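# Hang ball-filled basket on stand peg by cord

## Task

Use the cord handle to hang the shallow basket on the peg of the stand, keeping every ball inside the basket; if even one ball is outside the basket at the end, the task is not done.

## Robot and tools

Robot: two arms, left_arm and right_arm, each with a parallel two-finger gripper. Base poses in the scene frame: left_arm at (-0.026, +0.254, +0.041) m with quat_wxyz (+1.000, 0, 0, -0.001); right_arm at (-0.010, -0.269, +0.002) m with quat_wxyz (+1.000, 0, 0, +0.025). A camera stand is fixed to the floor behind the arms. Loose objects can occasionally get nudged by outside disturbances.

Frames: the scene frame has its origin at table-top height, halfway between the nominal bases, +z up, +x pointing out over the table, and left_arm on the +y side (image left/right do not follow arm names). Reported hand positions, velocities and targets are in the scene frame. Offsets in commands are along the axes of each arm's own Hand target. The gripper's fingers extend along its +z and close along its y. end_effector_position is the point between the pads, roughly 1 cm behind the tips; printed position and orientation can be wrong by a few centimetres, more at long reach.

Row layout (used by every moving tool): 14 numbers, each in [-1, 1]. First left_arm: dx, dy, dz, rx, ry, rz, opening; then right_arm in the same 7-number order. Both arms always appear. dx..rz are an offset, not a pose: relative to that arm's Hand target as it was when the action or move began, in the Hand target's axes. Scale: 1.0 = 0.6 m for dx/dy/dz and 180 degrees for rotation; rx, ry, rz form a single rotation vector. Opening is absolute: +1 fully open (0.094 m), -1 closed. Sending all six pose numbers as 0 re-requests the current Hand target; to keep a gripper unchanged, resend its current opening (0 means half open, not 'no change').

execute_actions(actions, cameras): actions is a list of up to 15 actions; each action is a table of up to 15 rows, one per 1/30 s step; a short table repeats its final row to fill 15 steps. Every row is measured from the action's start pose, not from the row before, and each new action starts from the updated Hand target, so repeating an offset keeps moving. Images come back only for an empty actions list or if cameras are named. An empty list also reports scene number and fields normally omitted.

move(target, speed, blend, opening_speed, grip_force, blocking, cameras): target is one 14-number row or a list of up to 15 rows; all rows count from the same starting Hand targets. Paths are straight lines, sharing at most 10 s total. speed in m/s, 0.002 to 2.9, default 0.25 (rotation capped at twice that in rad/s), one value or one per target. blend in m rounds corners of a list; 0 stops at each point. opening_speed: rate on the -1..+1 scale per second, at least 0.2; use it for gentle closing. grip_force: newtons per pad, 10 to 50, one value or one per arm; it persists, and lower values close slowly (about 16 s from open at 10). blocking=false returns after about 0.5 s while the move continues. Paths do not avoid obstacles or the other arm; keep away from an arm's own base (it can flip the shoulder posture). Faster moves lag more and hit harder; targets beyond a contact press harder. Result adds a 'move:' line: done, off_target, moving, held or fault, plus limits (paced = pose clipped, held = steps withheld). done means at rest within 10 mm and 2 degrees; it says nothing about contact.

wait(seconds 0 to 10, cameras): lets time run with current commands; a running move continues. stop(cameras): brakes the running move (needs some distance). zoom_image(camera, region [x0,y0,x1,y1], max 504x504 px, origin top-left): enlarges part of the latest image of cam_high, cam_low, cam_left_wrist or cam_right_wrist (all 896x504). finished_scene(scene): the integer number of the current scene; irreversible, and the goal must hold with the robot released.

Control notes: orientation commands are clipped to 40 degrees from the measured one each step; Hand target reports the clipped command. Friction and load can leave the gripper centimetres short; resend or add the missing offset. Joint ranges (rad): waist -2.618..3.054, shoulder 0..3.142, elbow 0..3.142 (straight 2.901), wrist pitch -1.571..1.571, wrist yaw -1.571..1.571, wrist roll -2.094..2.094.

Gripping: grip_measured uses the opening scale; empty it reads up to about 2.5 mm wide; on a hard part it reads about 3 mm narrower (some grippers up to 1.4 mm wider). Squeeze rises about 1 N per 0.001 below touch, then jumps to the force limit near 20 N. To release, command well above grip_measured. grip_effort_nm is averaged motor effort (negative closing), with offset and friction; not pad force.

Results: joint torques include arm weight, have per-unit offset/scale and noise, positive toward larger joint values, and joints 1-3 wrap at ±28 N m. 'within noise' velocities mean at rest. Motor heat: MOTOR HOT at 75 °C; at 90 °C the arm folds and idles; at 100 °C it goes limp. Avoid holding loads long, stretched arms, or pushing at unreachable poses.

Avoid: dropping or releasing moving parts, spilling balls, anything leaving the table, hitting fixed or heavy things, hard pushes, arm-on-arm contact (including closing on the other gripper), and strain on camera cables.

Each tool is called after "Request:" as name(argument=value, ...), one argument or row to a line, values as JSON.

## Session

Request:
execute_actions(
  actions=[],
)

Request:
zoom_image(
  camera="cam_high",
  region=[340, 200, 640, 430],
)

Scene clock: 0.00 s.
left_arm: end_effector_position=(+0.3677, +0.2233, +0.1646) grip_measured=+1.000 grip_effort_nm=n/a end_effector_quat_wxyz=(+0.621, +0.036, +0.783, +0.010) | right_arm: end_effector_position=(+0.3807, -0.2765, +0.1104) grip_measured=+1.000 grip_effort_nm=n/a end_effector_quat_wxyz=(+0.570, +0.057, +0.819, -0.027)
Joint positions: left_arm=[-0.117 1.486 0.327 0.928 -0.087 0.043 0.094] | right_arm=[0.001 1.436 0.379 0.697 0.157 0.081 0.094]
Joint velocities: within noise
Joint torques (N m): no reading
Motor temperatures (°C): left_arm=[23 30 40 30 26 26 29] | right_arm=[25 26 36 29 24 24 25]
Heat: left arm: 40 °C; right arm: 36 °C.
Hand target: left_arm +0.3677, +0.2234, +0.1639; +0.619, +0.036, +0.785, +0.011 | right_arm +0.3802, -0.2767, +0.1093; +0.567, +0.057, +0.821, -0.028
Tool commands: left_gripper/opening=+1.0 right_gripper/opening=+1.0

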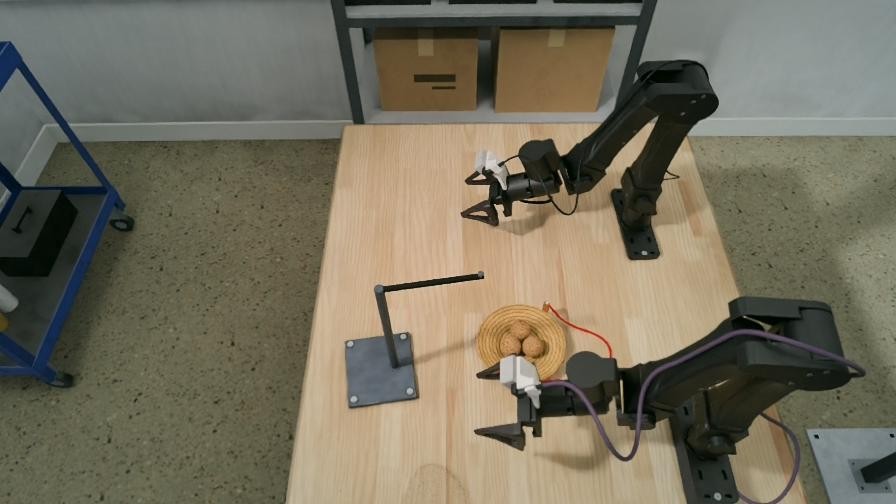

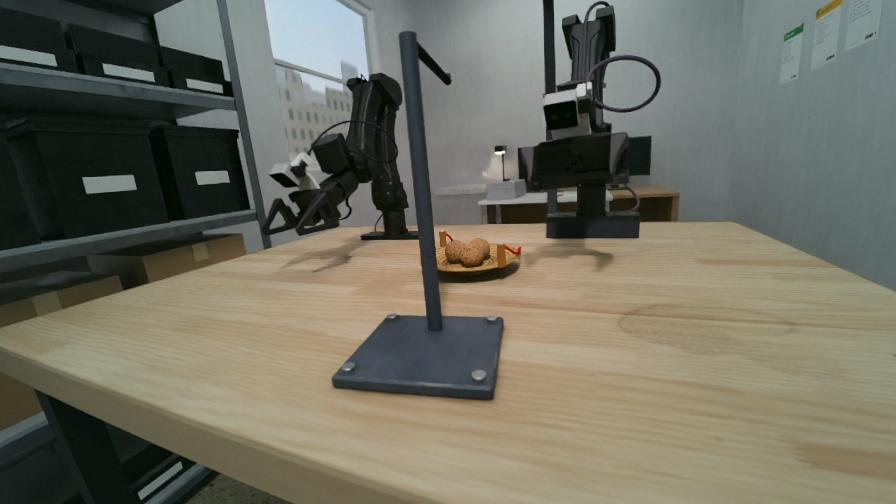

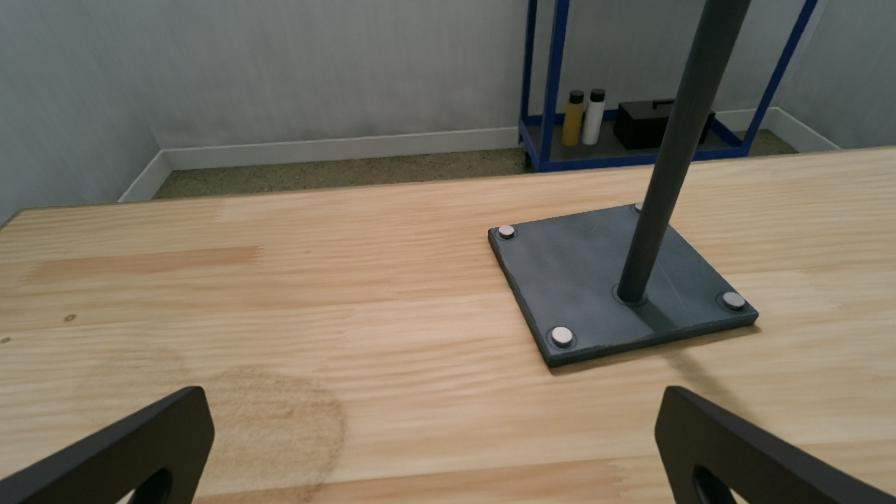

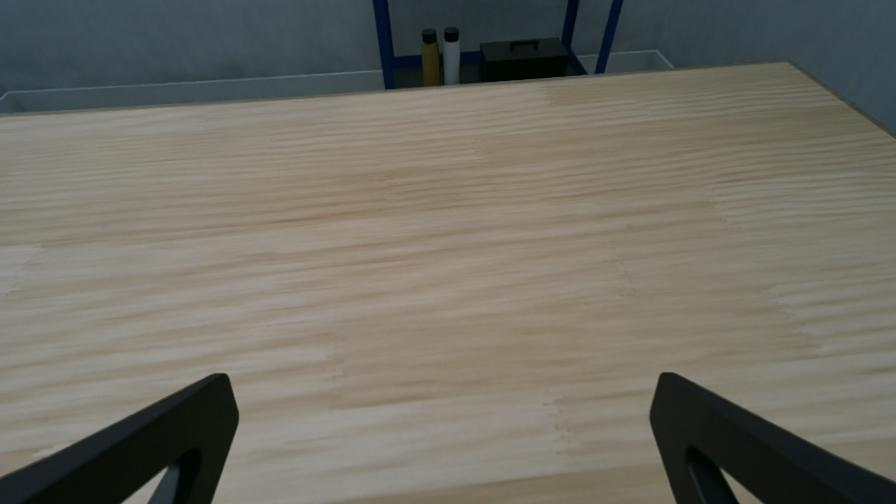

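Scaled by 1.680 from the camera's 896x504 image, which has a finer 1280x720 frame.

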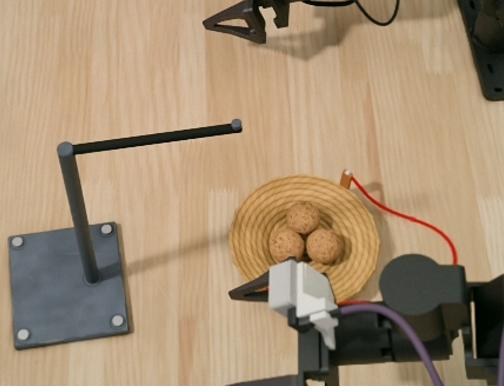

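Request:
move(
  target=[-0.008,0.341,-0.3775,-0.297,0.019,-0.072,1,-0.113,-0.355,-0.237,0.2335,-0.005,0.0885,1],
  speed=0.35,
  cameras=["cam_high","cam_low"],
)

Request:
zoom_image(
  camera="cam_high",
  region=[450, 270, 650, 410],
)

Scene clock: 39.73 s.
left_arm: end_effector_position=(+0.1601, +0.4334, +0.2236) grip_measured=+1.000 grip_effort_nm=-0.03 end_effector_quat_wxyz=(+0.536, -0.328, +0.719, +0.296) | right_arm: end_effector_position=(+0.2484, -0.4739, +0.2106) grip_measured=+1.000 grip_effort_nm=0.02 end_effector_quat_wxyz=(+0.512, +0.359, +0.743, -0.239)
Joint positions: left_arm=[0.443 0.365 0.263 -0.182 -0.474 -0.057 0.094] | right_arm=[-0.51 0.886 0.56 -0.077 0.396 0.176 0.094]
Joint torques (N m): left_arm=[0.64 0.69 10.39 1.76 -0.03 -0.03] | right_arm=[-0.49 -2.65 10.15 1.33 0.17 0.07]
Heat: left arm: 42 °C; right arm: 38 °C.
Hand target: left_arm +0.1577, +0.4334, +0.2342; +0.543, -0.331, +0.713, +0.295 | right_arm +0.2455, -0.4767, +0.2193; +0.514, +0.366, +0.737, -0.243
Off the commanded pose: left_arm 0.011 m, 1 deg | right_arm 0.010 m, 1 deg.
move: off_target (left_arm)
Images, in order (width x height): cam_high 896x504, cam_low 896x504.

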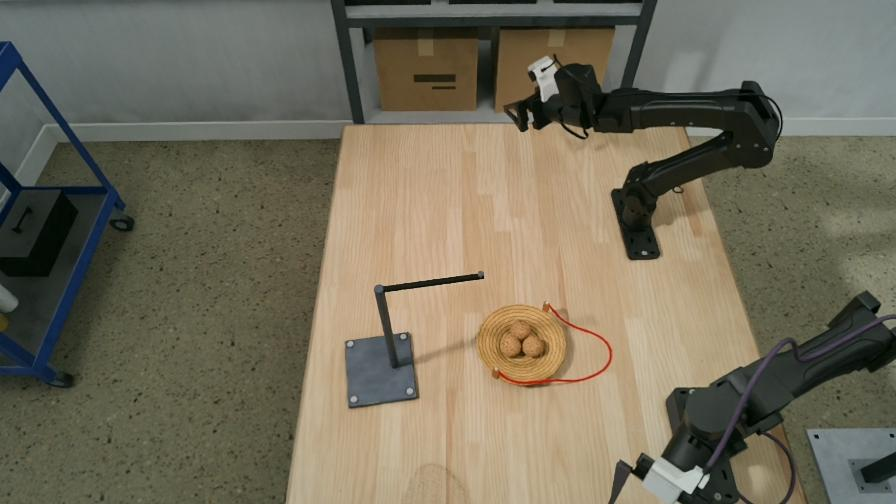

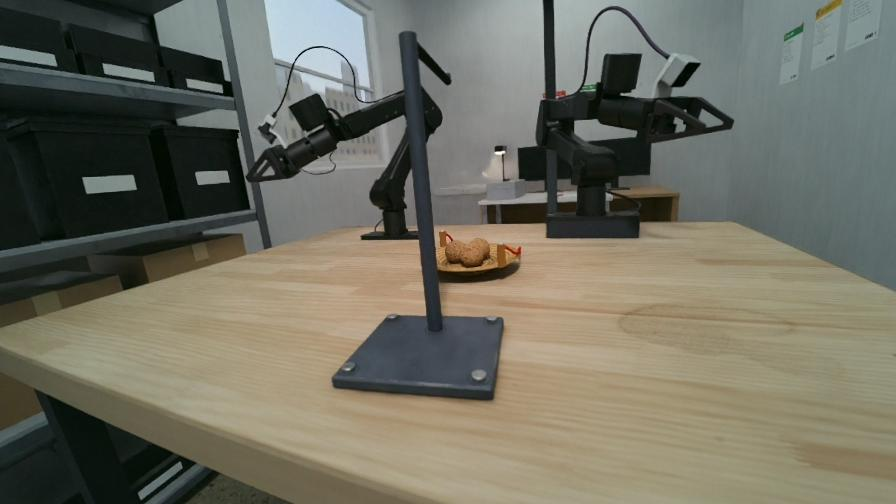

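Scaled by 2.520 from the camera's 896x504 image, which has a finer 1280x720 frame.

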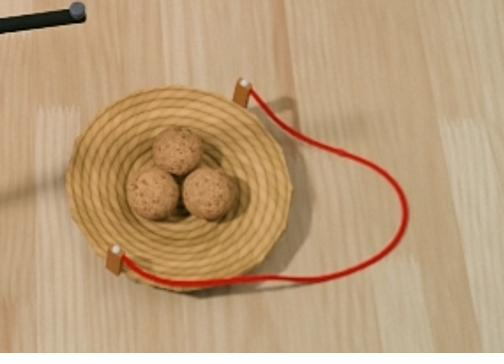

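Request:
zoom_image(
  camera="cam_high",
  region=[540, 295, 620, 390],
)

Request:
zoom_image(
  camera="cam_low",
  region=[420, 220, 540, 290],
)

Scaled by 5.305 from the camera's 896x504 image, which has a finer 1280x720 frame.

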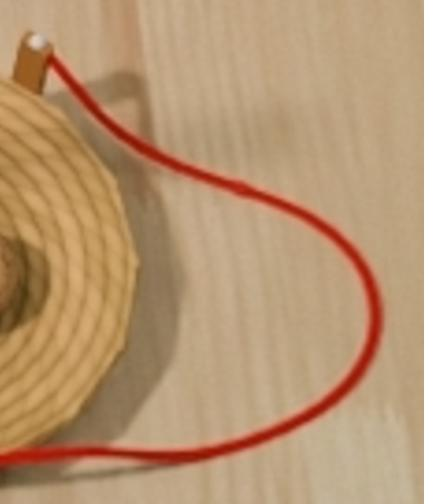

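Scaled by 4.200 from the camera's 896x504 image, which has a finer 1280x720 frame.

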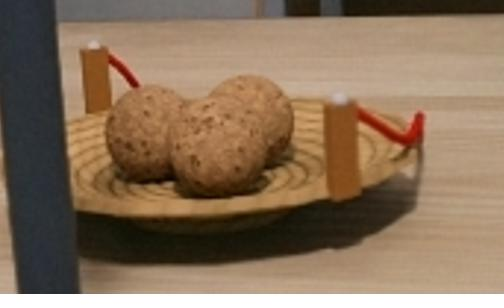

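Request:
move(
  target=[
    [0.029,-0.291,-0.095,0.3207,0.0443,0.3589,1,0,0,0,0,0,0,1],
    [0.2615,-0.308,-0.384,0.732,-0.037,0.68,0.5,0,0,0,0,0,0,1],
  ],
  speed=[0.35,0.3],
  blend=[0.05,0],
  cameras=["cam_high","cam_left_wrist"],
)

Scene clock: 151.67 s.
left_arm: end_effector_position=(+0.1421, +0.1209, +0.1216) grip_measured=+0.503 grip_effort_nm=-0.17 end_effector_quat_wxyz=(+0.070, +0.891, +0.429, -0.131) | right_arm: end_effector_position=(+0.2483, -0.4738, +0.2105) grip_measured=+1.000 grip_effort_nm=0.02 end_effector_quat_wxyz=(+0.512, +0.359, +0.743, -0.239)
Joint positions: left_arm=[-0.427 1.406 0.943 -1.168 0.292 1.824 0.071] | right_arm=[-0.51 0.886 0.56 -0.077 0.396 0.176 0.094]
Joint torques (N m): left_arm=[-0.43 -3.44 8.23 -0.21 0.3 0.11] | right_arm=[-0.46 -2.65 10.17 1.31 0.16 0.07]
Motor temperatures (°C): left_arm=[23 29 47 35 26 26 28] | right_arm=[25 26 39 32 24 24 25]
Heat: left arm: 47 °C; right arm: 39 °C.
Hand target: left_arm +0.1411, +0.1178, +0.1250; +0.068, +0.893, +0.422, -0.140 | right_arm +0.2454, -0.4767, +0.2193; +0.514, +0.366, +0.737, -0.243
Off the commanded pose: left_arm 0.005 m, 1 deg | right_arm 0.010 m, 1 deg.
move: done
Images, in order (width x height): cam_high 896x504, cam_left_wrist 896x504.

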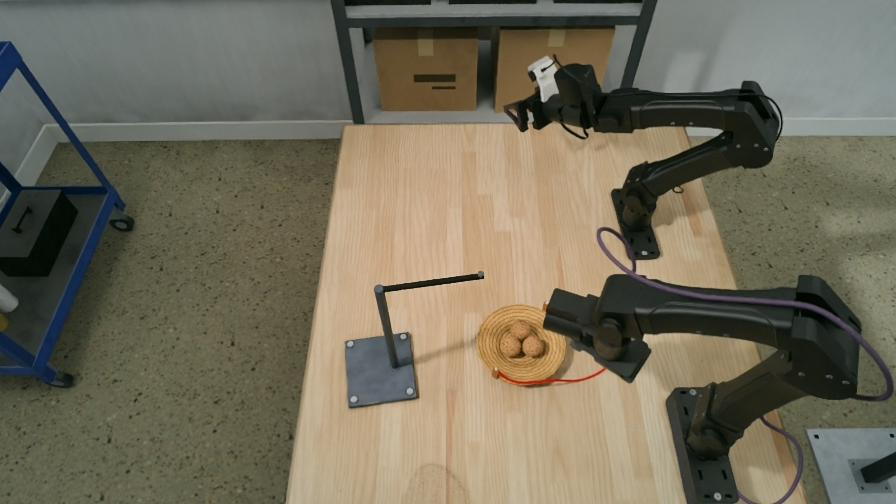

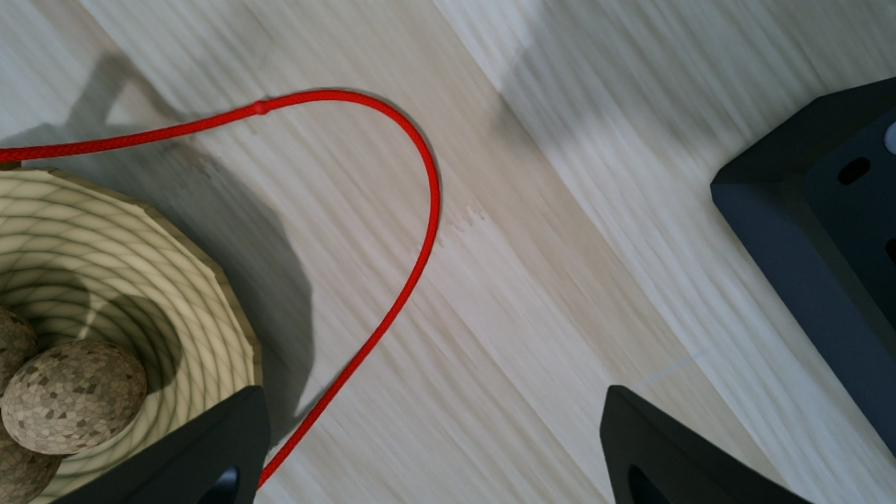

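Request:
move(
  target=[0,0,0.1333,0,0,0,0.2,0,0,0,0,0,0,1],
  speed=0.2,
  cameras=["cam_left_wrist"],
)

Scene clock: 165.67 s.
left_arm: end_effector_position=(+0.1310, +0.1010, +0.0544) grip_measured=+0.203 grip_effort_nm=-0.17 end_effector_quat_wxyz=(+0.071, +0.895, +0.422, -0.127) | right_arm: end_effector_position=(+0.2483, -0.4738, +0.2105) grip_measured=+1.000 grip_effort_nm=0.02 end_effector_quat_wxyz=(+0.512, +0.359, +0.743, -0.239)
Joint positions: left_arm=[-0.536 1.496 0.735 -0.835 0.292 1.727 0.057] | right_arm=[-0.51 0.886 0.56 -0.077 0.396 0.176 0.094]
Joint torques (N m): left_arm=[-0.51 -3.47 4.67 0.32 0.37 -0.06] | right_arm=[-0.49 -2.61 10.14 1.31 0.16 0.07]
Heat: left arm: 47 °C; right arm: 39 °C.
Hand target: left_arm +0.1257, +0.0987, +0.0488; +0.068, +0.893, +0.422, -0.140 | right_arm +0.2455, -0.4767, +0.2193; +0.514, +0.366, +0.737, -0.243
Off the commanded pose: left_arm 0.008 m, 1 deg | right_arm 0.010 m, 1 deg.
move: done
Images, in order (width x height): cam_left_wrist 896x504.

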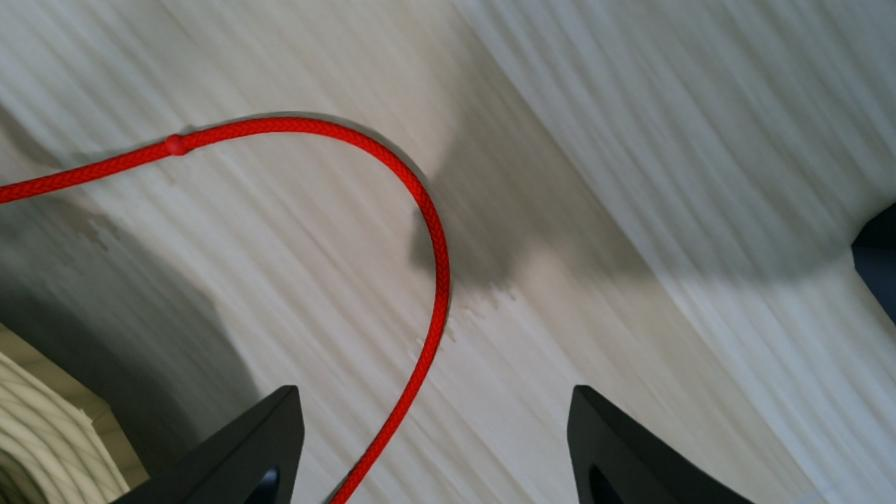

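Request:
move(
  target=[
    [0.015,-0.005,0.03,0,0,0,0.0,0,0,0,0,0,0,1],
    [0.015,-0.005,0.064,0,0,0,0.0,0,0,0,0,0,0,1],
  ],
  speed=[0.12,0.06],
  blend=[0.01,0],
  cameras=["cam_left_wrist"],
)

Scene clock: 192.90 s.
left_arm: end_effector_position=(+0.1281, +0.0994, +0.0148) grip_measured=+0.003 grip_effort_nm=-0.17 end_effector_quat_wxyz=(+0.071, +0.895, +0.421, -0.127) | right_arm: end_effector_position=(+0.2483, -0.4738, +0.2105) grip_measured=+1.000 grip_effort_nm=0.02 end_effector_quat_wxyz=(+0.512, +0.359, +0.743, -0.239)
Joint positions: left_arm=[-0.549 1.596 0.639 -0.635 0.292 1.713 0.047] | right_arm=[-0.51 0.886 0.56 -0.077 0.396 0.176 0.094]
Joint torques (N m): left_arm=[-0.51 -3.9 3.88 0.3 0.37 -0.05] | right_arm=[-0.47 -2.63 10.17 1.32 0.18 0.07]
Heat: left arm: 44 °C; right arm: 39 °C.
Hand target: left_arm +0.1215, +0.0979, +0.0095; +0.068, +0.893, +0.422, -0.140 | right_arm +0.2455, -0.4767, +0.2193; +0.514, +0.366, +0.737, -0.243
Off the commanded pose: left_arm 0.009 m, 2 deg | right_arm 0.010 m, 1 deg.
move: done
Images, in order (width x height): cam_left_wrist 896x504.

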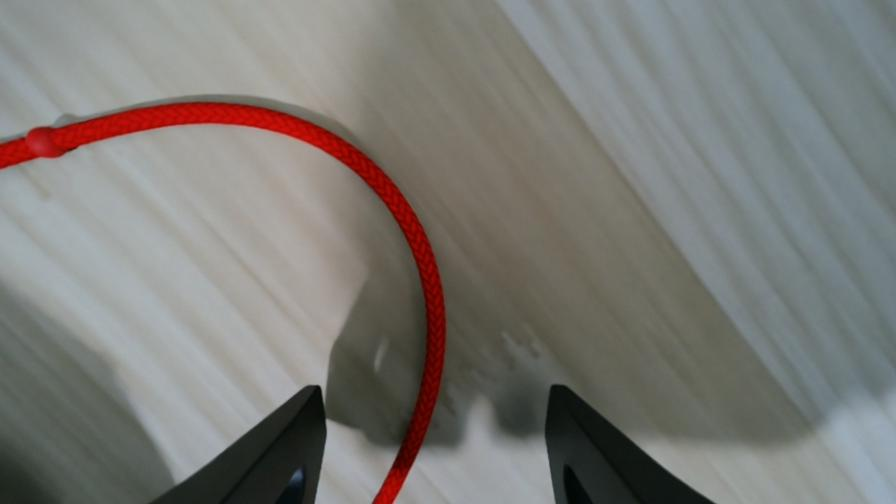

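Request:
move(
  target=[
    [0.01,0.0,0.005,0,0,0,0.0,0,0,0,0,0,0,1],
    [0.01,0,0.006,0,0,0,-1,0,0,0,0,0,0,1],
  ],
  speed=0.06,
  opening_speed=0.9,
  cameras=["cam_left_wrist"],
)

Scene clock: 200.33 s.
left_arm: end_effector_position=(+0.1309, +0.0984, +0.0117) grip_measured=-0.978 grip_effort_nm=-0.95 end_effector_quat_wxyz=(+0.075, +0.895, +0.421, -0.127) | right_arm: end_effector_position=(+0.2483, -0.4738, +0.2105) grip_measured=+1.000 grip_effort_nm=0.02 end_effector_quat_wxyz=(+0.512, +0.359, +0.743, -0.239)
Joint positions: left_arm=[-0.542 1.613 0.639 -0.614 0.296 1.719 0.001] | right_arm=[-0.51 0.886 0.56 -0.077 0.396 0.176 0.094]
Joint torques (N m): left_arm=[0.61 -3.59 3.4 0.32 0.3 0.1] | right_arm=[-0.47 -2.65 10.17 1.32 0.18 0.06]
Heat: left arm: 43 °C; right arm: 39 °C.
Hand target: left_arm +0.1245, +0.1015, +0.0042; +0.068, +0.893, +0.422, -0.140 | right_arm +0.2455, -0.4767, +0.2193; +0.514, +0.366, +0.737, -0.243
Off the commanded pose: left_arm 0.010 m, 2 deg | right_arm 0.010 m, 1 deg.
move: done
Images, in order (width x height): cam_left_wrist 896x504.

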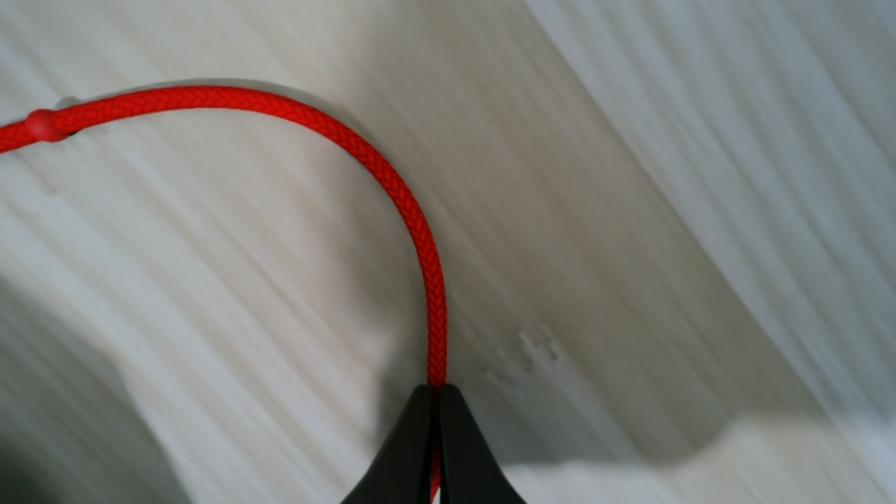

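Request:
move(
  target=[
    [-0.0217,0.018,-0.0805,0,0,0,-1,0,0,0,0,0,0,1],
    [-0.041,0.126,-0.277,-0.06,0,0,-1,0,0,0,0,0,0,1],
    [-0.044,0.262,-0.4365,-0.1,0,0,-1,0,0,0,0,0,0,1],
  ],
  speed=[0.1,0.15,0.1],
  blend=[0.02,0.03,0],
  cameras=["cam_high","cam_low","cam_left_wrist"],
)

Request:
zoom_image(
  camera="cam_low",
  region=[380, 90, 580, 290],
)

Scene clock: 235.23 s.
left_arm: end_effector_position=(+0.2805, +0.0460, +0.2643) grip_measured=-0.982 grip_effort_nm=-1.02 end_effector_quat_wxyz=(+0.212, +0.873, +0.436, -0.056) | right_arm: end_effector_position=(+0.2483, -0.4738, +0.2105) grip_measured=+1.000 grip_effort_nm=0.02 end_effector_quat_wxyz=(+0.512, +0.359, +0.743, -0.239)
Joint positions: left_arm=[-0.428 1.718 1.777 -1.355 0.351 1.736 0.001] | right_arm=[-0.51 0.886 0.56 -0.077 0.396 0.176 0.094]
Joint torques (N m): left_arm=[0.61 -6.38 8.68 0.44 0.43 0.03] | right_arm=[-0.5 -2.61 10.19 1.33 0.18 0.09]
Heat: left arm: 43 °C; right arm: 40 °C.
Hand target: left_arm +0.2802, +0.0450, +0.2621; +0.207, +0.872, +0.438, -0.072 | right_arm +0.2455, -0.4767, +0.2193; +0.514, +0.366, +0.737, -0.243
Off the commanded pose: left_arm 0.002 m, 2 deg | right_arm 0.010 m, 1 deg.
move: done
Images, in order (width x height): cam_high 896x504, cam_low 896x504, cam_left_wrist 896x504.

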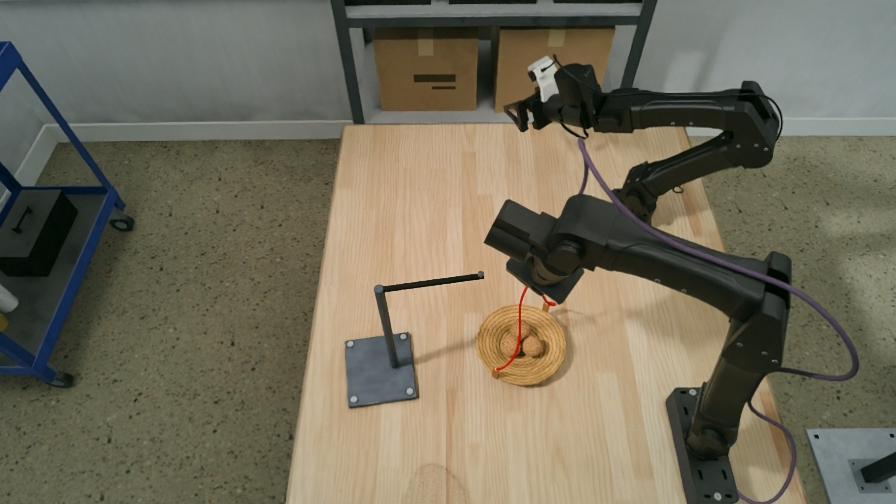

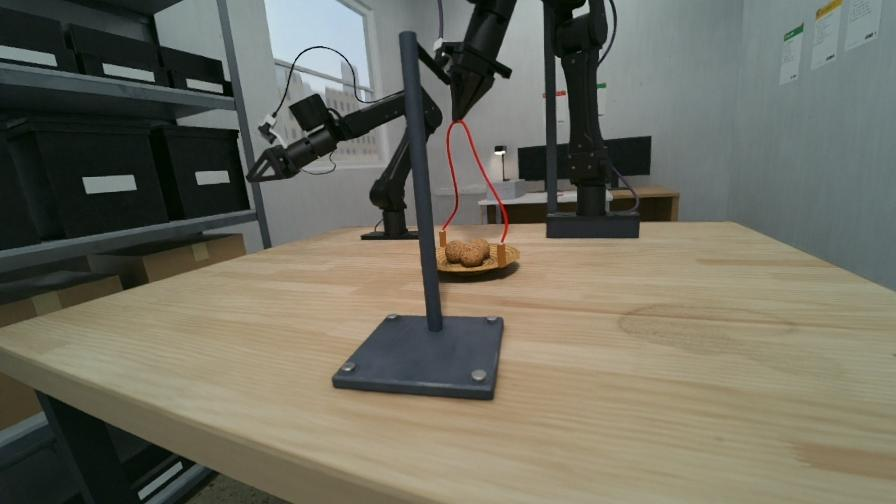

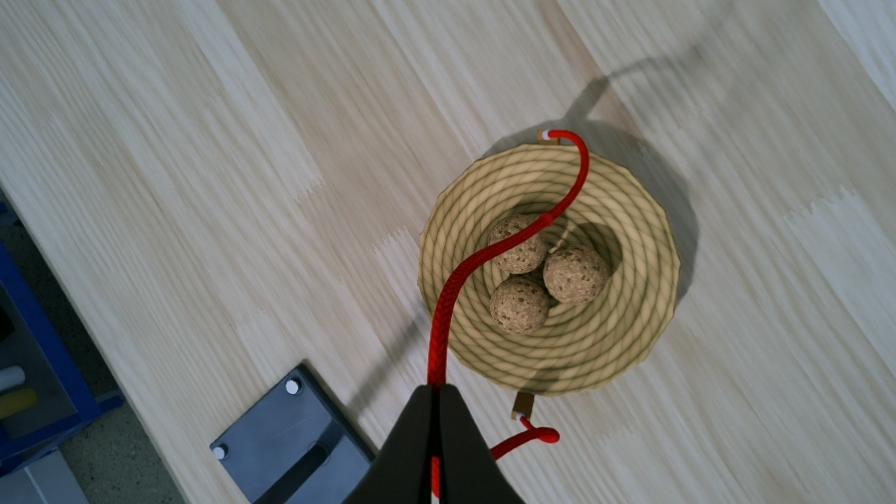

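Scaled by 2.520 from the camera's 896x504 image, which has a finer 1280x720 frame.

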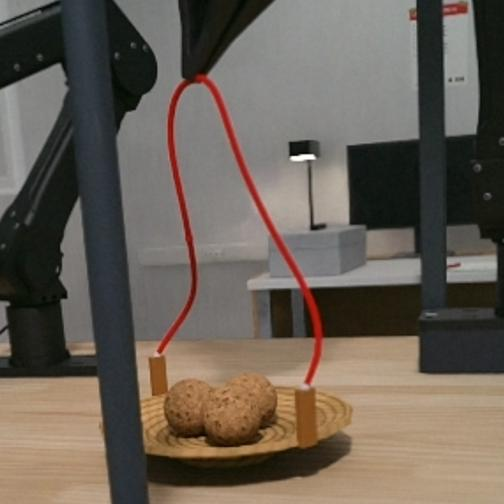

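Request:
move(
  target=[-0.023,0.0223,-0.068,0,0,0,-1,0,0,0,0,0,0,1],
  speed=0.04,
  cameras=["cam_high","cam_low","cam_left_wrist"],
)

Request:
zoom_image(
  camera="cam_low",
  region=[380, 90, 580, 290],
)

Scene clock: 252.03 s.
left_arm: end_effector_position=(+0.2794, +0.0465, +0.3038) grip_measured=-0.982 grip_effort_nm=-1.00 end_effector_quat_wxyz=(+0.212, +0.873, +0.436, -0.056) | right_arm: end_effector_position=(+0.2483, -0.4738, +0.2105) grip_measured=+1.000 grip_effort_nm=0.02 end_effector_quat_wxyz=(+0.512, +0.359, +0.743, -0.239)
Joint positions: left_arm=[-0.428 1.781 2.022 -1.537 0.351 1.736 0.001] | right_arm=[-0.51 0.886 0.56 -0.077 0.396 0.176 0.094]
Joint torques (N m): left_arm=[0.64 -7.51 8.69 0.55 0.44 -0.04] | right_arm=[-0.5 -2.65 10.14 1.32 0.15 0.07]
Heat: left arm: 44 °C; right arm: 40 °C.
Hand target: left_arm +0.2802, +0.0451, +0.3072; +0.207, +0.872, +0.438, -0.072 | right_arm +0.2455, -0.4767, +0.2193; +0.514, +0.366, +0.737, -0.243
Off the commanded pose: left_arm 0.004 m, 2 deg | right_arm 0.010 m, 1 deg.
joint sent to its limit (left arm) — joint 4 (wrist pitch), lower limit. The joint targets still meet the commanded pose.
move: done
Images, in order (width x height): cam_high 896x504, cam_low 896x504, cam_left_wrist 896x504.

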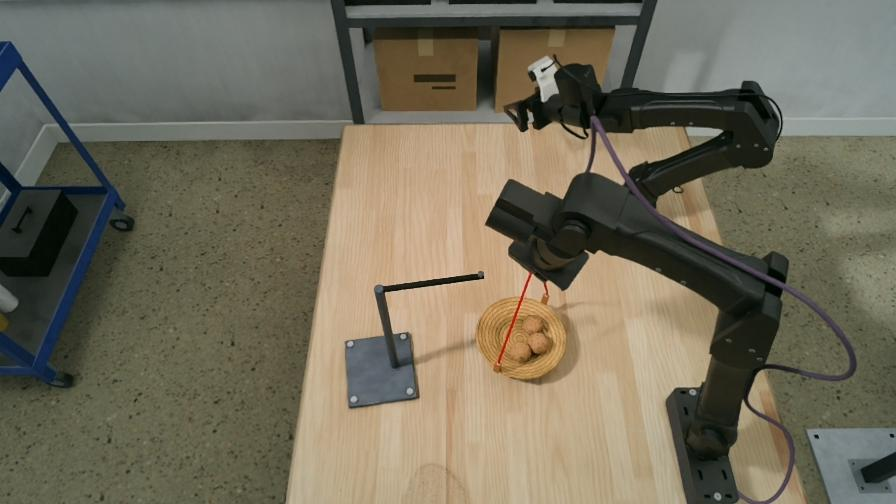

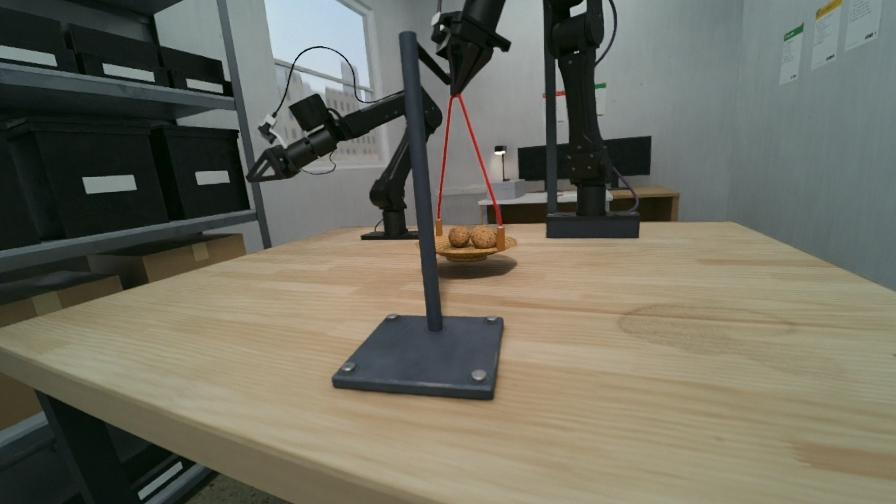

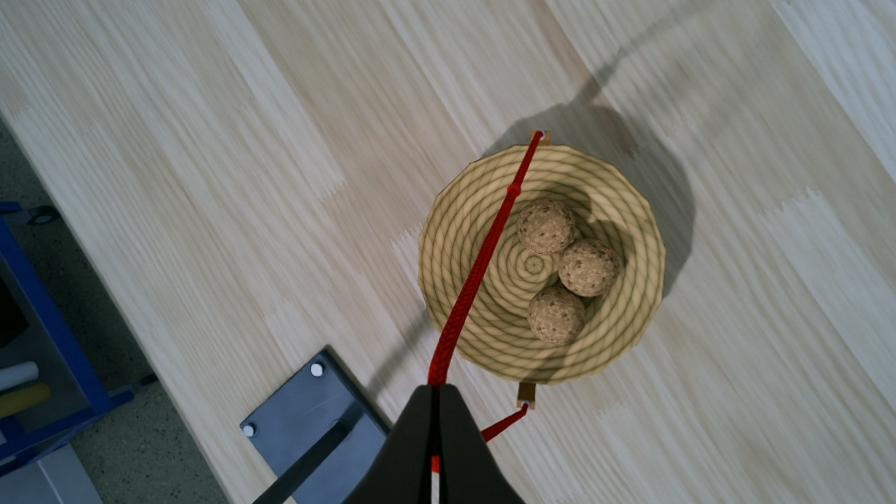

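Scaled by 2.520 from the camera's 896x504 image, which has a finer 1280x720 frame.

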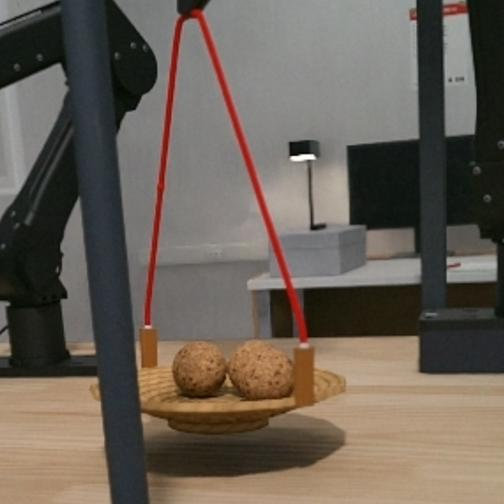

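Request:
move(
  target=[0.058,0.0874,-0.142,-0.0963,-0.0818,-0.2545,-1,0,0,0,0,0,0,1],
  speed=0.08,
  cameras=["cam_high","cam_low","cam_left_wrist"],
)

Request:
zoom_image(
  camera="cam_low",
  region=[380, 0, 580, 200],
)

Scene clock: 278.73 s.
left_arm: end_effector_position=(+0.3312, +0.0831, +0.3838) grip_measured=-0.982 grip_effort_nm=-1.00 end_effector_quat_wxyz=(+0.328, +0.581, +0.724, -0.178) | right_arm: end_effector_position=(+0.2483, -0.4738, +0.2105) grip_measured=+1.000 grip_effort_nm=0.02 end_effector_quat_wxyz=(+0.512, +0.359, +0.743, -0.239)
Joint positions: left_arm=[-0.179 1.828 2.283 -1.543 0.617 1.015 0.001] | right_arm=[-0.51 0.886 0.56 -0.077 0.396 0.176 0.094]
Joint torques (N m): left_arm=[0.61 -6.9 8.21 1.25 0.68 -0.07] | right_arm=[-0.49 -2.59 10.18 1.32 0.16 0.07]
Heat: left arm: 44 °C; right arm: 40 °C.
Hand target: left_arm +0.3381, +0.0791, +0.3892; +0.341, +0.577, +0.717, -0.189 | right_arm +0.2455, -0.4767, +0.2193; +0.514, +0.366, +0.737, -0.243
Off the commanded pose: left_arm 0.010 m, 2 deg | right_arm 0.010 m, 1 deg.
move: done
Images, in order (width x height): cam_high 896x504, cam_low 896x504, cam_left_wrist 896x504.

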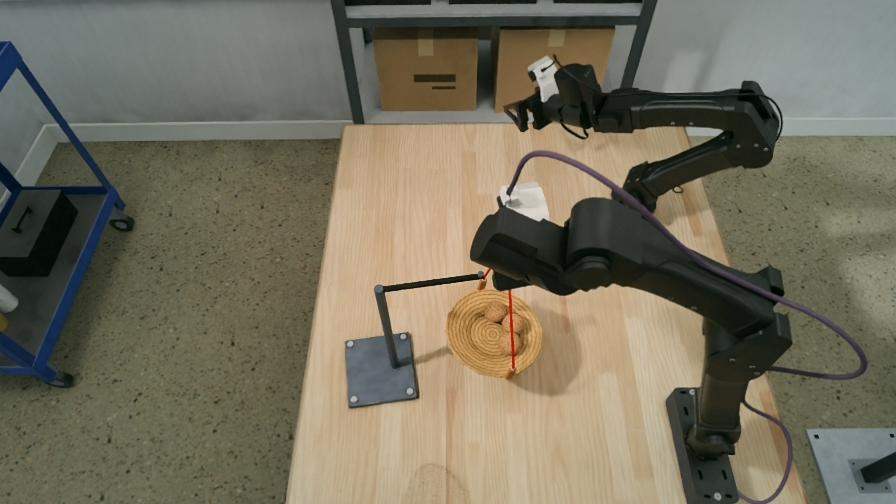

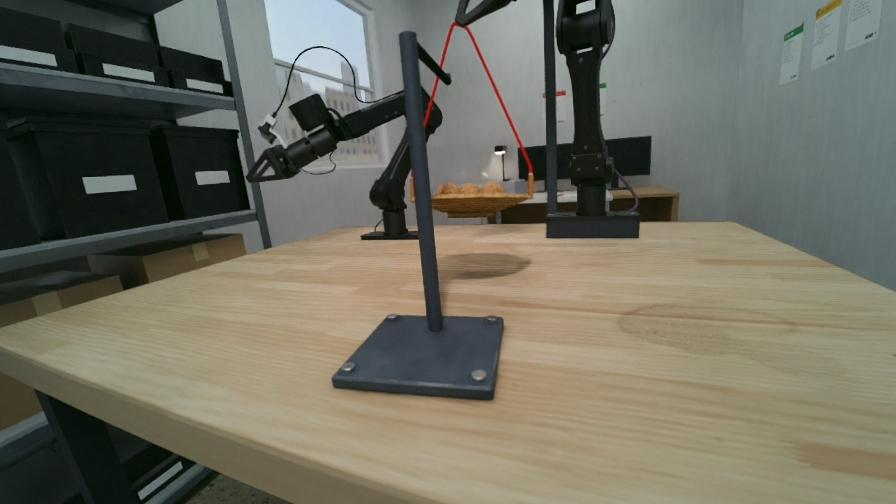

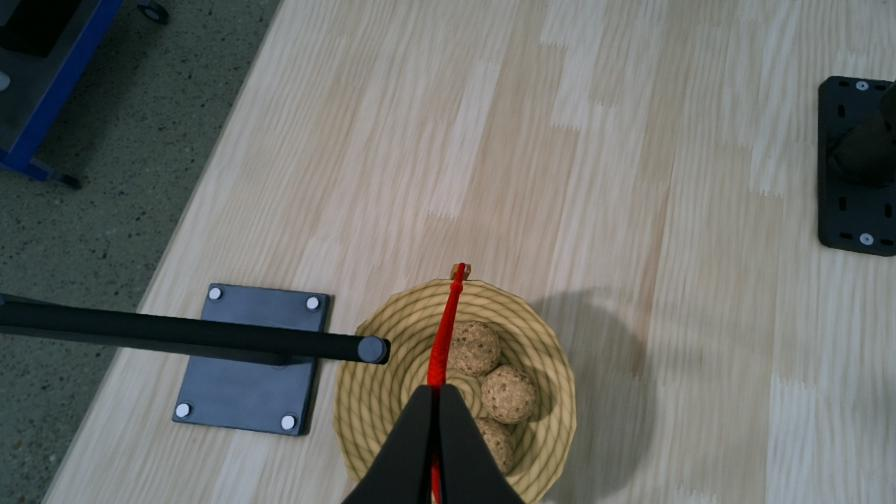

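Scaled by 2.520 from the camera's 896x504 image, which has a finer 1280x720 frame.

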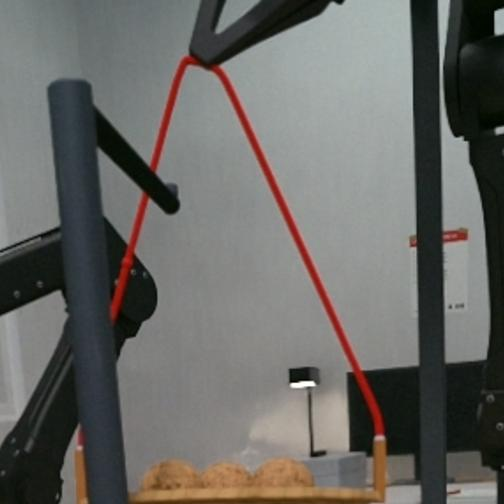

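Request:
move(
  target=[
    [-0.0218,0.0137,0.0175,0,0,0,-1,0,0,0,0,0,0,1],
    [-0.0231,0.143,0.0393,0,0,0,-1,0,0,0,0,0,0,1],
  ],
  speed=0.05,
  blend=[0.008,0],
  cameras=["cam_high","cam_low","cam_left_wrist"],
)

Request:
zoom_image(
  camera="cam_low",
  region=[380, 0, 580, 200],
)

Scene clock: 301.20 s.
left_arm: end_effector_position=(+0.4239, +0.0784, +0.3926) grip_measured=-0.982 grip_effort_nm=-1.00 end_effector_quat_wxyz=(+0.395, +0.554, +0.715, -0.159) | right_arm: end_effector_position=(+0.2483, -0.4738, +0.2105) grip_measured=+1.000 grip_effort_nm=0.02 end_effector_quat_wxyz=(+0.512, +0.359, +0.743, -0.239)
Joint positions: left_arm=[-0.145 2.211 2.837 -1.549 0.646 0.948 0.001] | right_arm=[-0.51 0.886 0.56 -0.077 0.396 0.176 0.094]
Joint torques (N m): left_arm=[0.57 -9.72 7.72 1.35 0.64 -0.08] | right_arm=[-0.5 -2.59 10.17 1.32 0.17 0.07]
Heat: left arm: 45 °C; right arm: 40 °C.
Hand target: left_arm +0.4280, +0.0760, +0.3931; +0.341, +0.578, +0.717, -0.189 | right_arm +0.2455, -0.4767, +0.2193; +0.514, +0.366, +0.737, -0.243
Off the commanded pose: left_arm 0.005 m, 8 deg | right_arm 0.010 m, 1 deg.
elbow stopped short (left arm): the move would have taken joint 3 (elbow) straighter than the controller allows.
move: off_target (left_arm)
Images, in order (width x height): cam_high 896x504, cam_low 896x504, cam_left_wrist 896x504.

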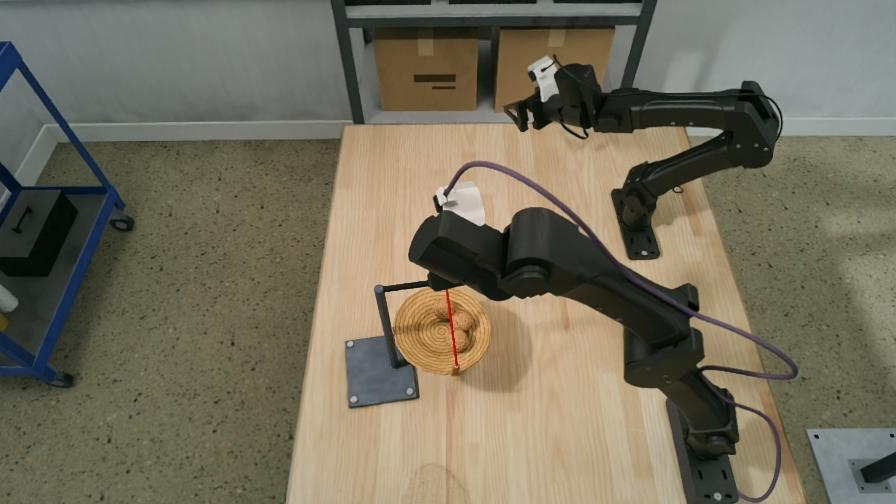

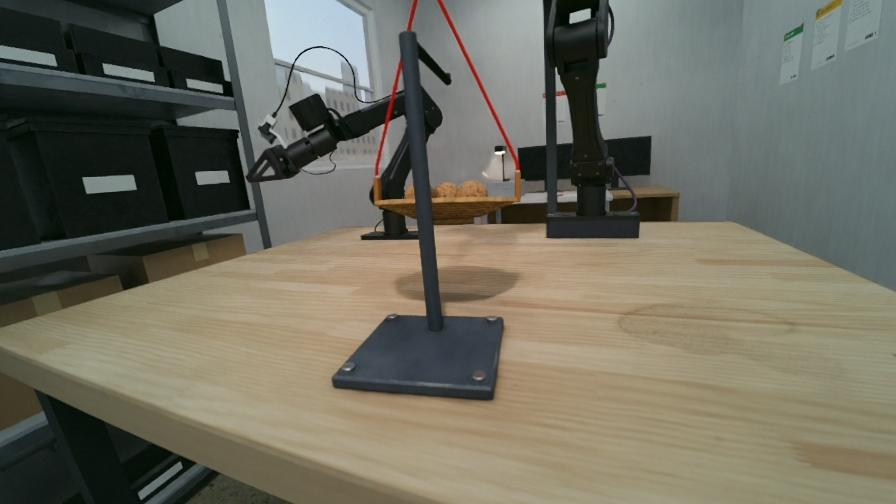

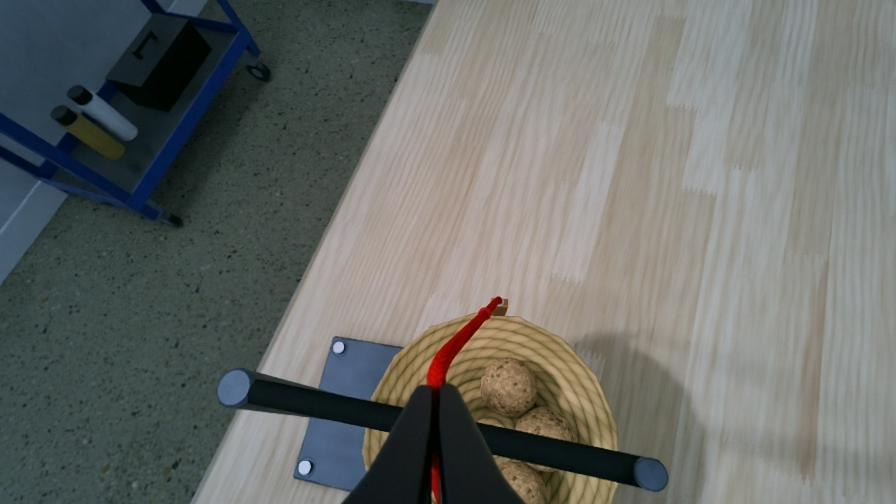

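Scaled by 2.520 from the camera's 896x504 image, which has a finer 1280x720 frame.

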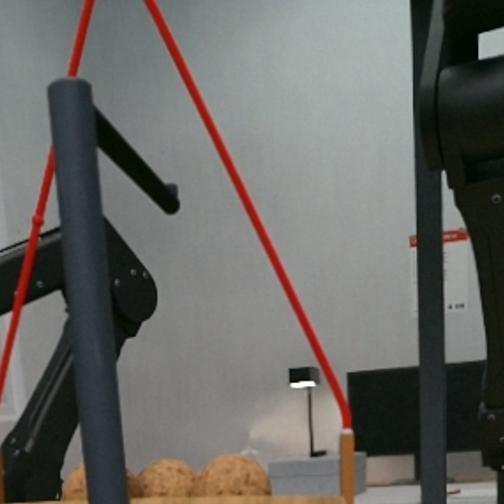

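Request:
move(
  target=[
    [0.01,-0.026,-0.0148,0,0,0,-1,0,0,0,0,0,0,1],
    [0.0477,-0.0325,0.0222,0,0,0,-1,0,0,0,0,0,0,1],
  ],
  speed=[0.05,0.03],
  blend=[0.006,0],
  cameras=["cam_high","cam_low","cam_left_wrist"],
)

Request:
zoom_image(
  camera="cam_low",
  region=[380, 0, 500, 140],
)

Scene clock: 335.10 s.
left_arm: end_effector_position=(+0.4214, +0.0802, +0.3411) grip_measured=-0.982 grip_effort_nm=-1.00 end_effector_quat_wxyz=(+0.331, +0.571, +0.728, -0.186) | right_arm: end_effector_position=(+0.2483, -0.4738, +0.2105) grip_measured=+1.000 grip_effort_nm=0.02 end_effector_quat_wxyz=(+0.512, +0.359, +0.743, -0.239)
Joint positions: left_arm=[-0.141 2.201 2.646 -1.549 0.648 1.027 0.001] | right_arm=[-0.51 0.886 0.56 -0.077 0.396 0.176 0.094]
Joint torques (N m): left_arm=[0.61 -17.37 4.92 0.98 0.58 0.08] | right_arm=[-0.47 -2.63 10.14 1.32 0.17 0.07]
Heat: left arm: 43 °C; right arm: 40 °C.
Hand target: left_arm +0.4101, +0.0821, +0.3612; +0.341, +0.578, +0.717, -0.189 | right_arm +0.2455, -0.4767, +0.2193; +0.514, +0.366, +0.737, -0.243
Off the commanded pose: left_arm 0.023 m, 2 deg | right_arm 0.010 m, 1 deg.
joint sent to its limit (left arm) — joint 4 (wrist pitch), lower limit. The joint targets still meet the commanded pose.
move: off_target (left_arm)
Images, in order (width x height): cam_high 896x504, cam_low 896x504, cam_left_wrist 896x504.

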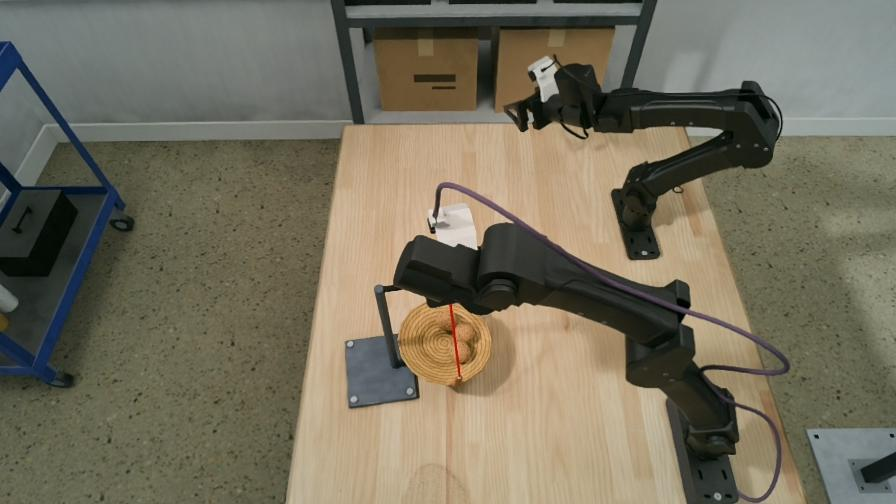

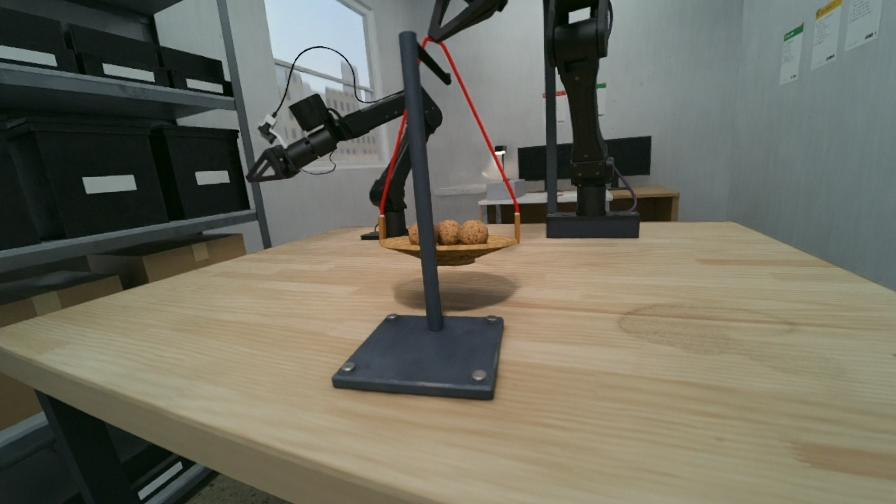

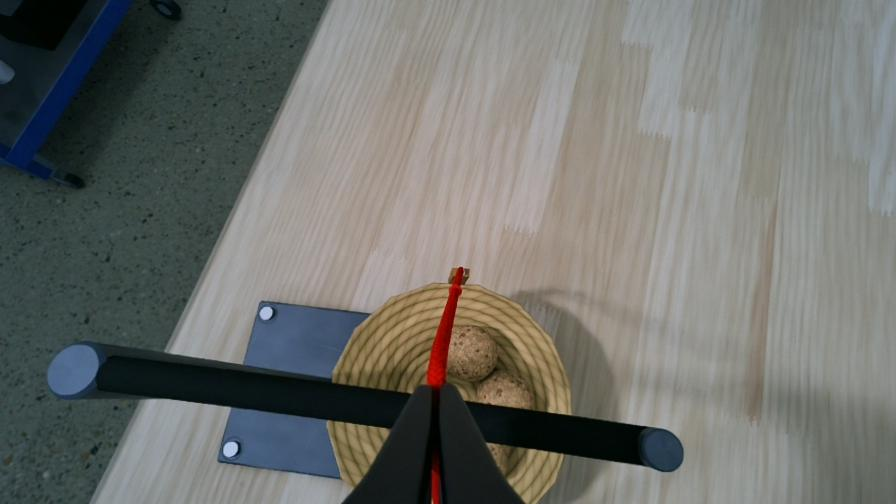

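Scaled by 3.600 from the camera's 896x504 image, which has a finer 1280x720 frame.

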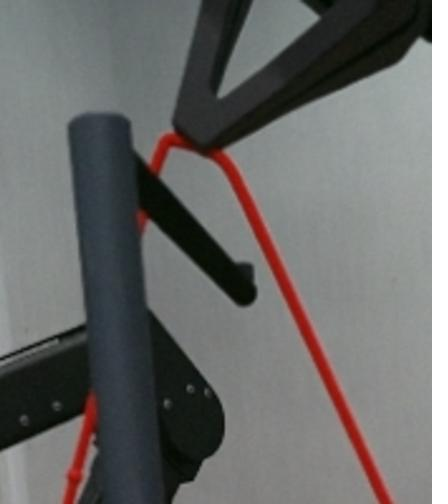

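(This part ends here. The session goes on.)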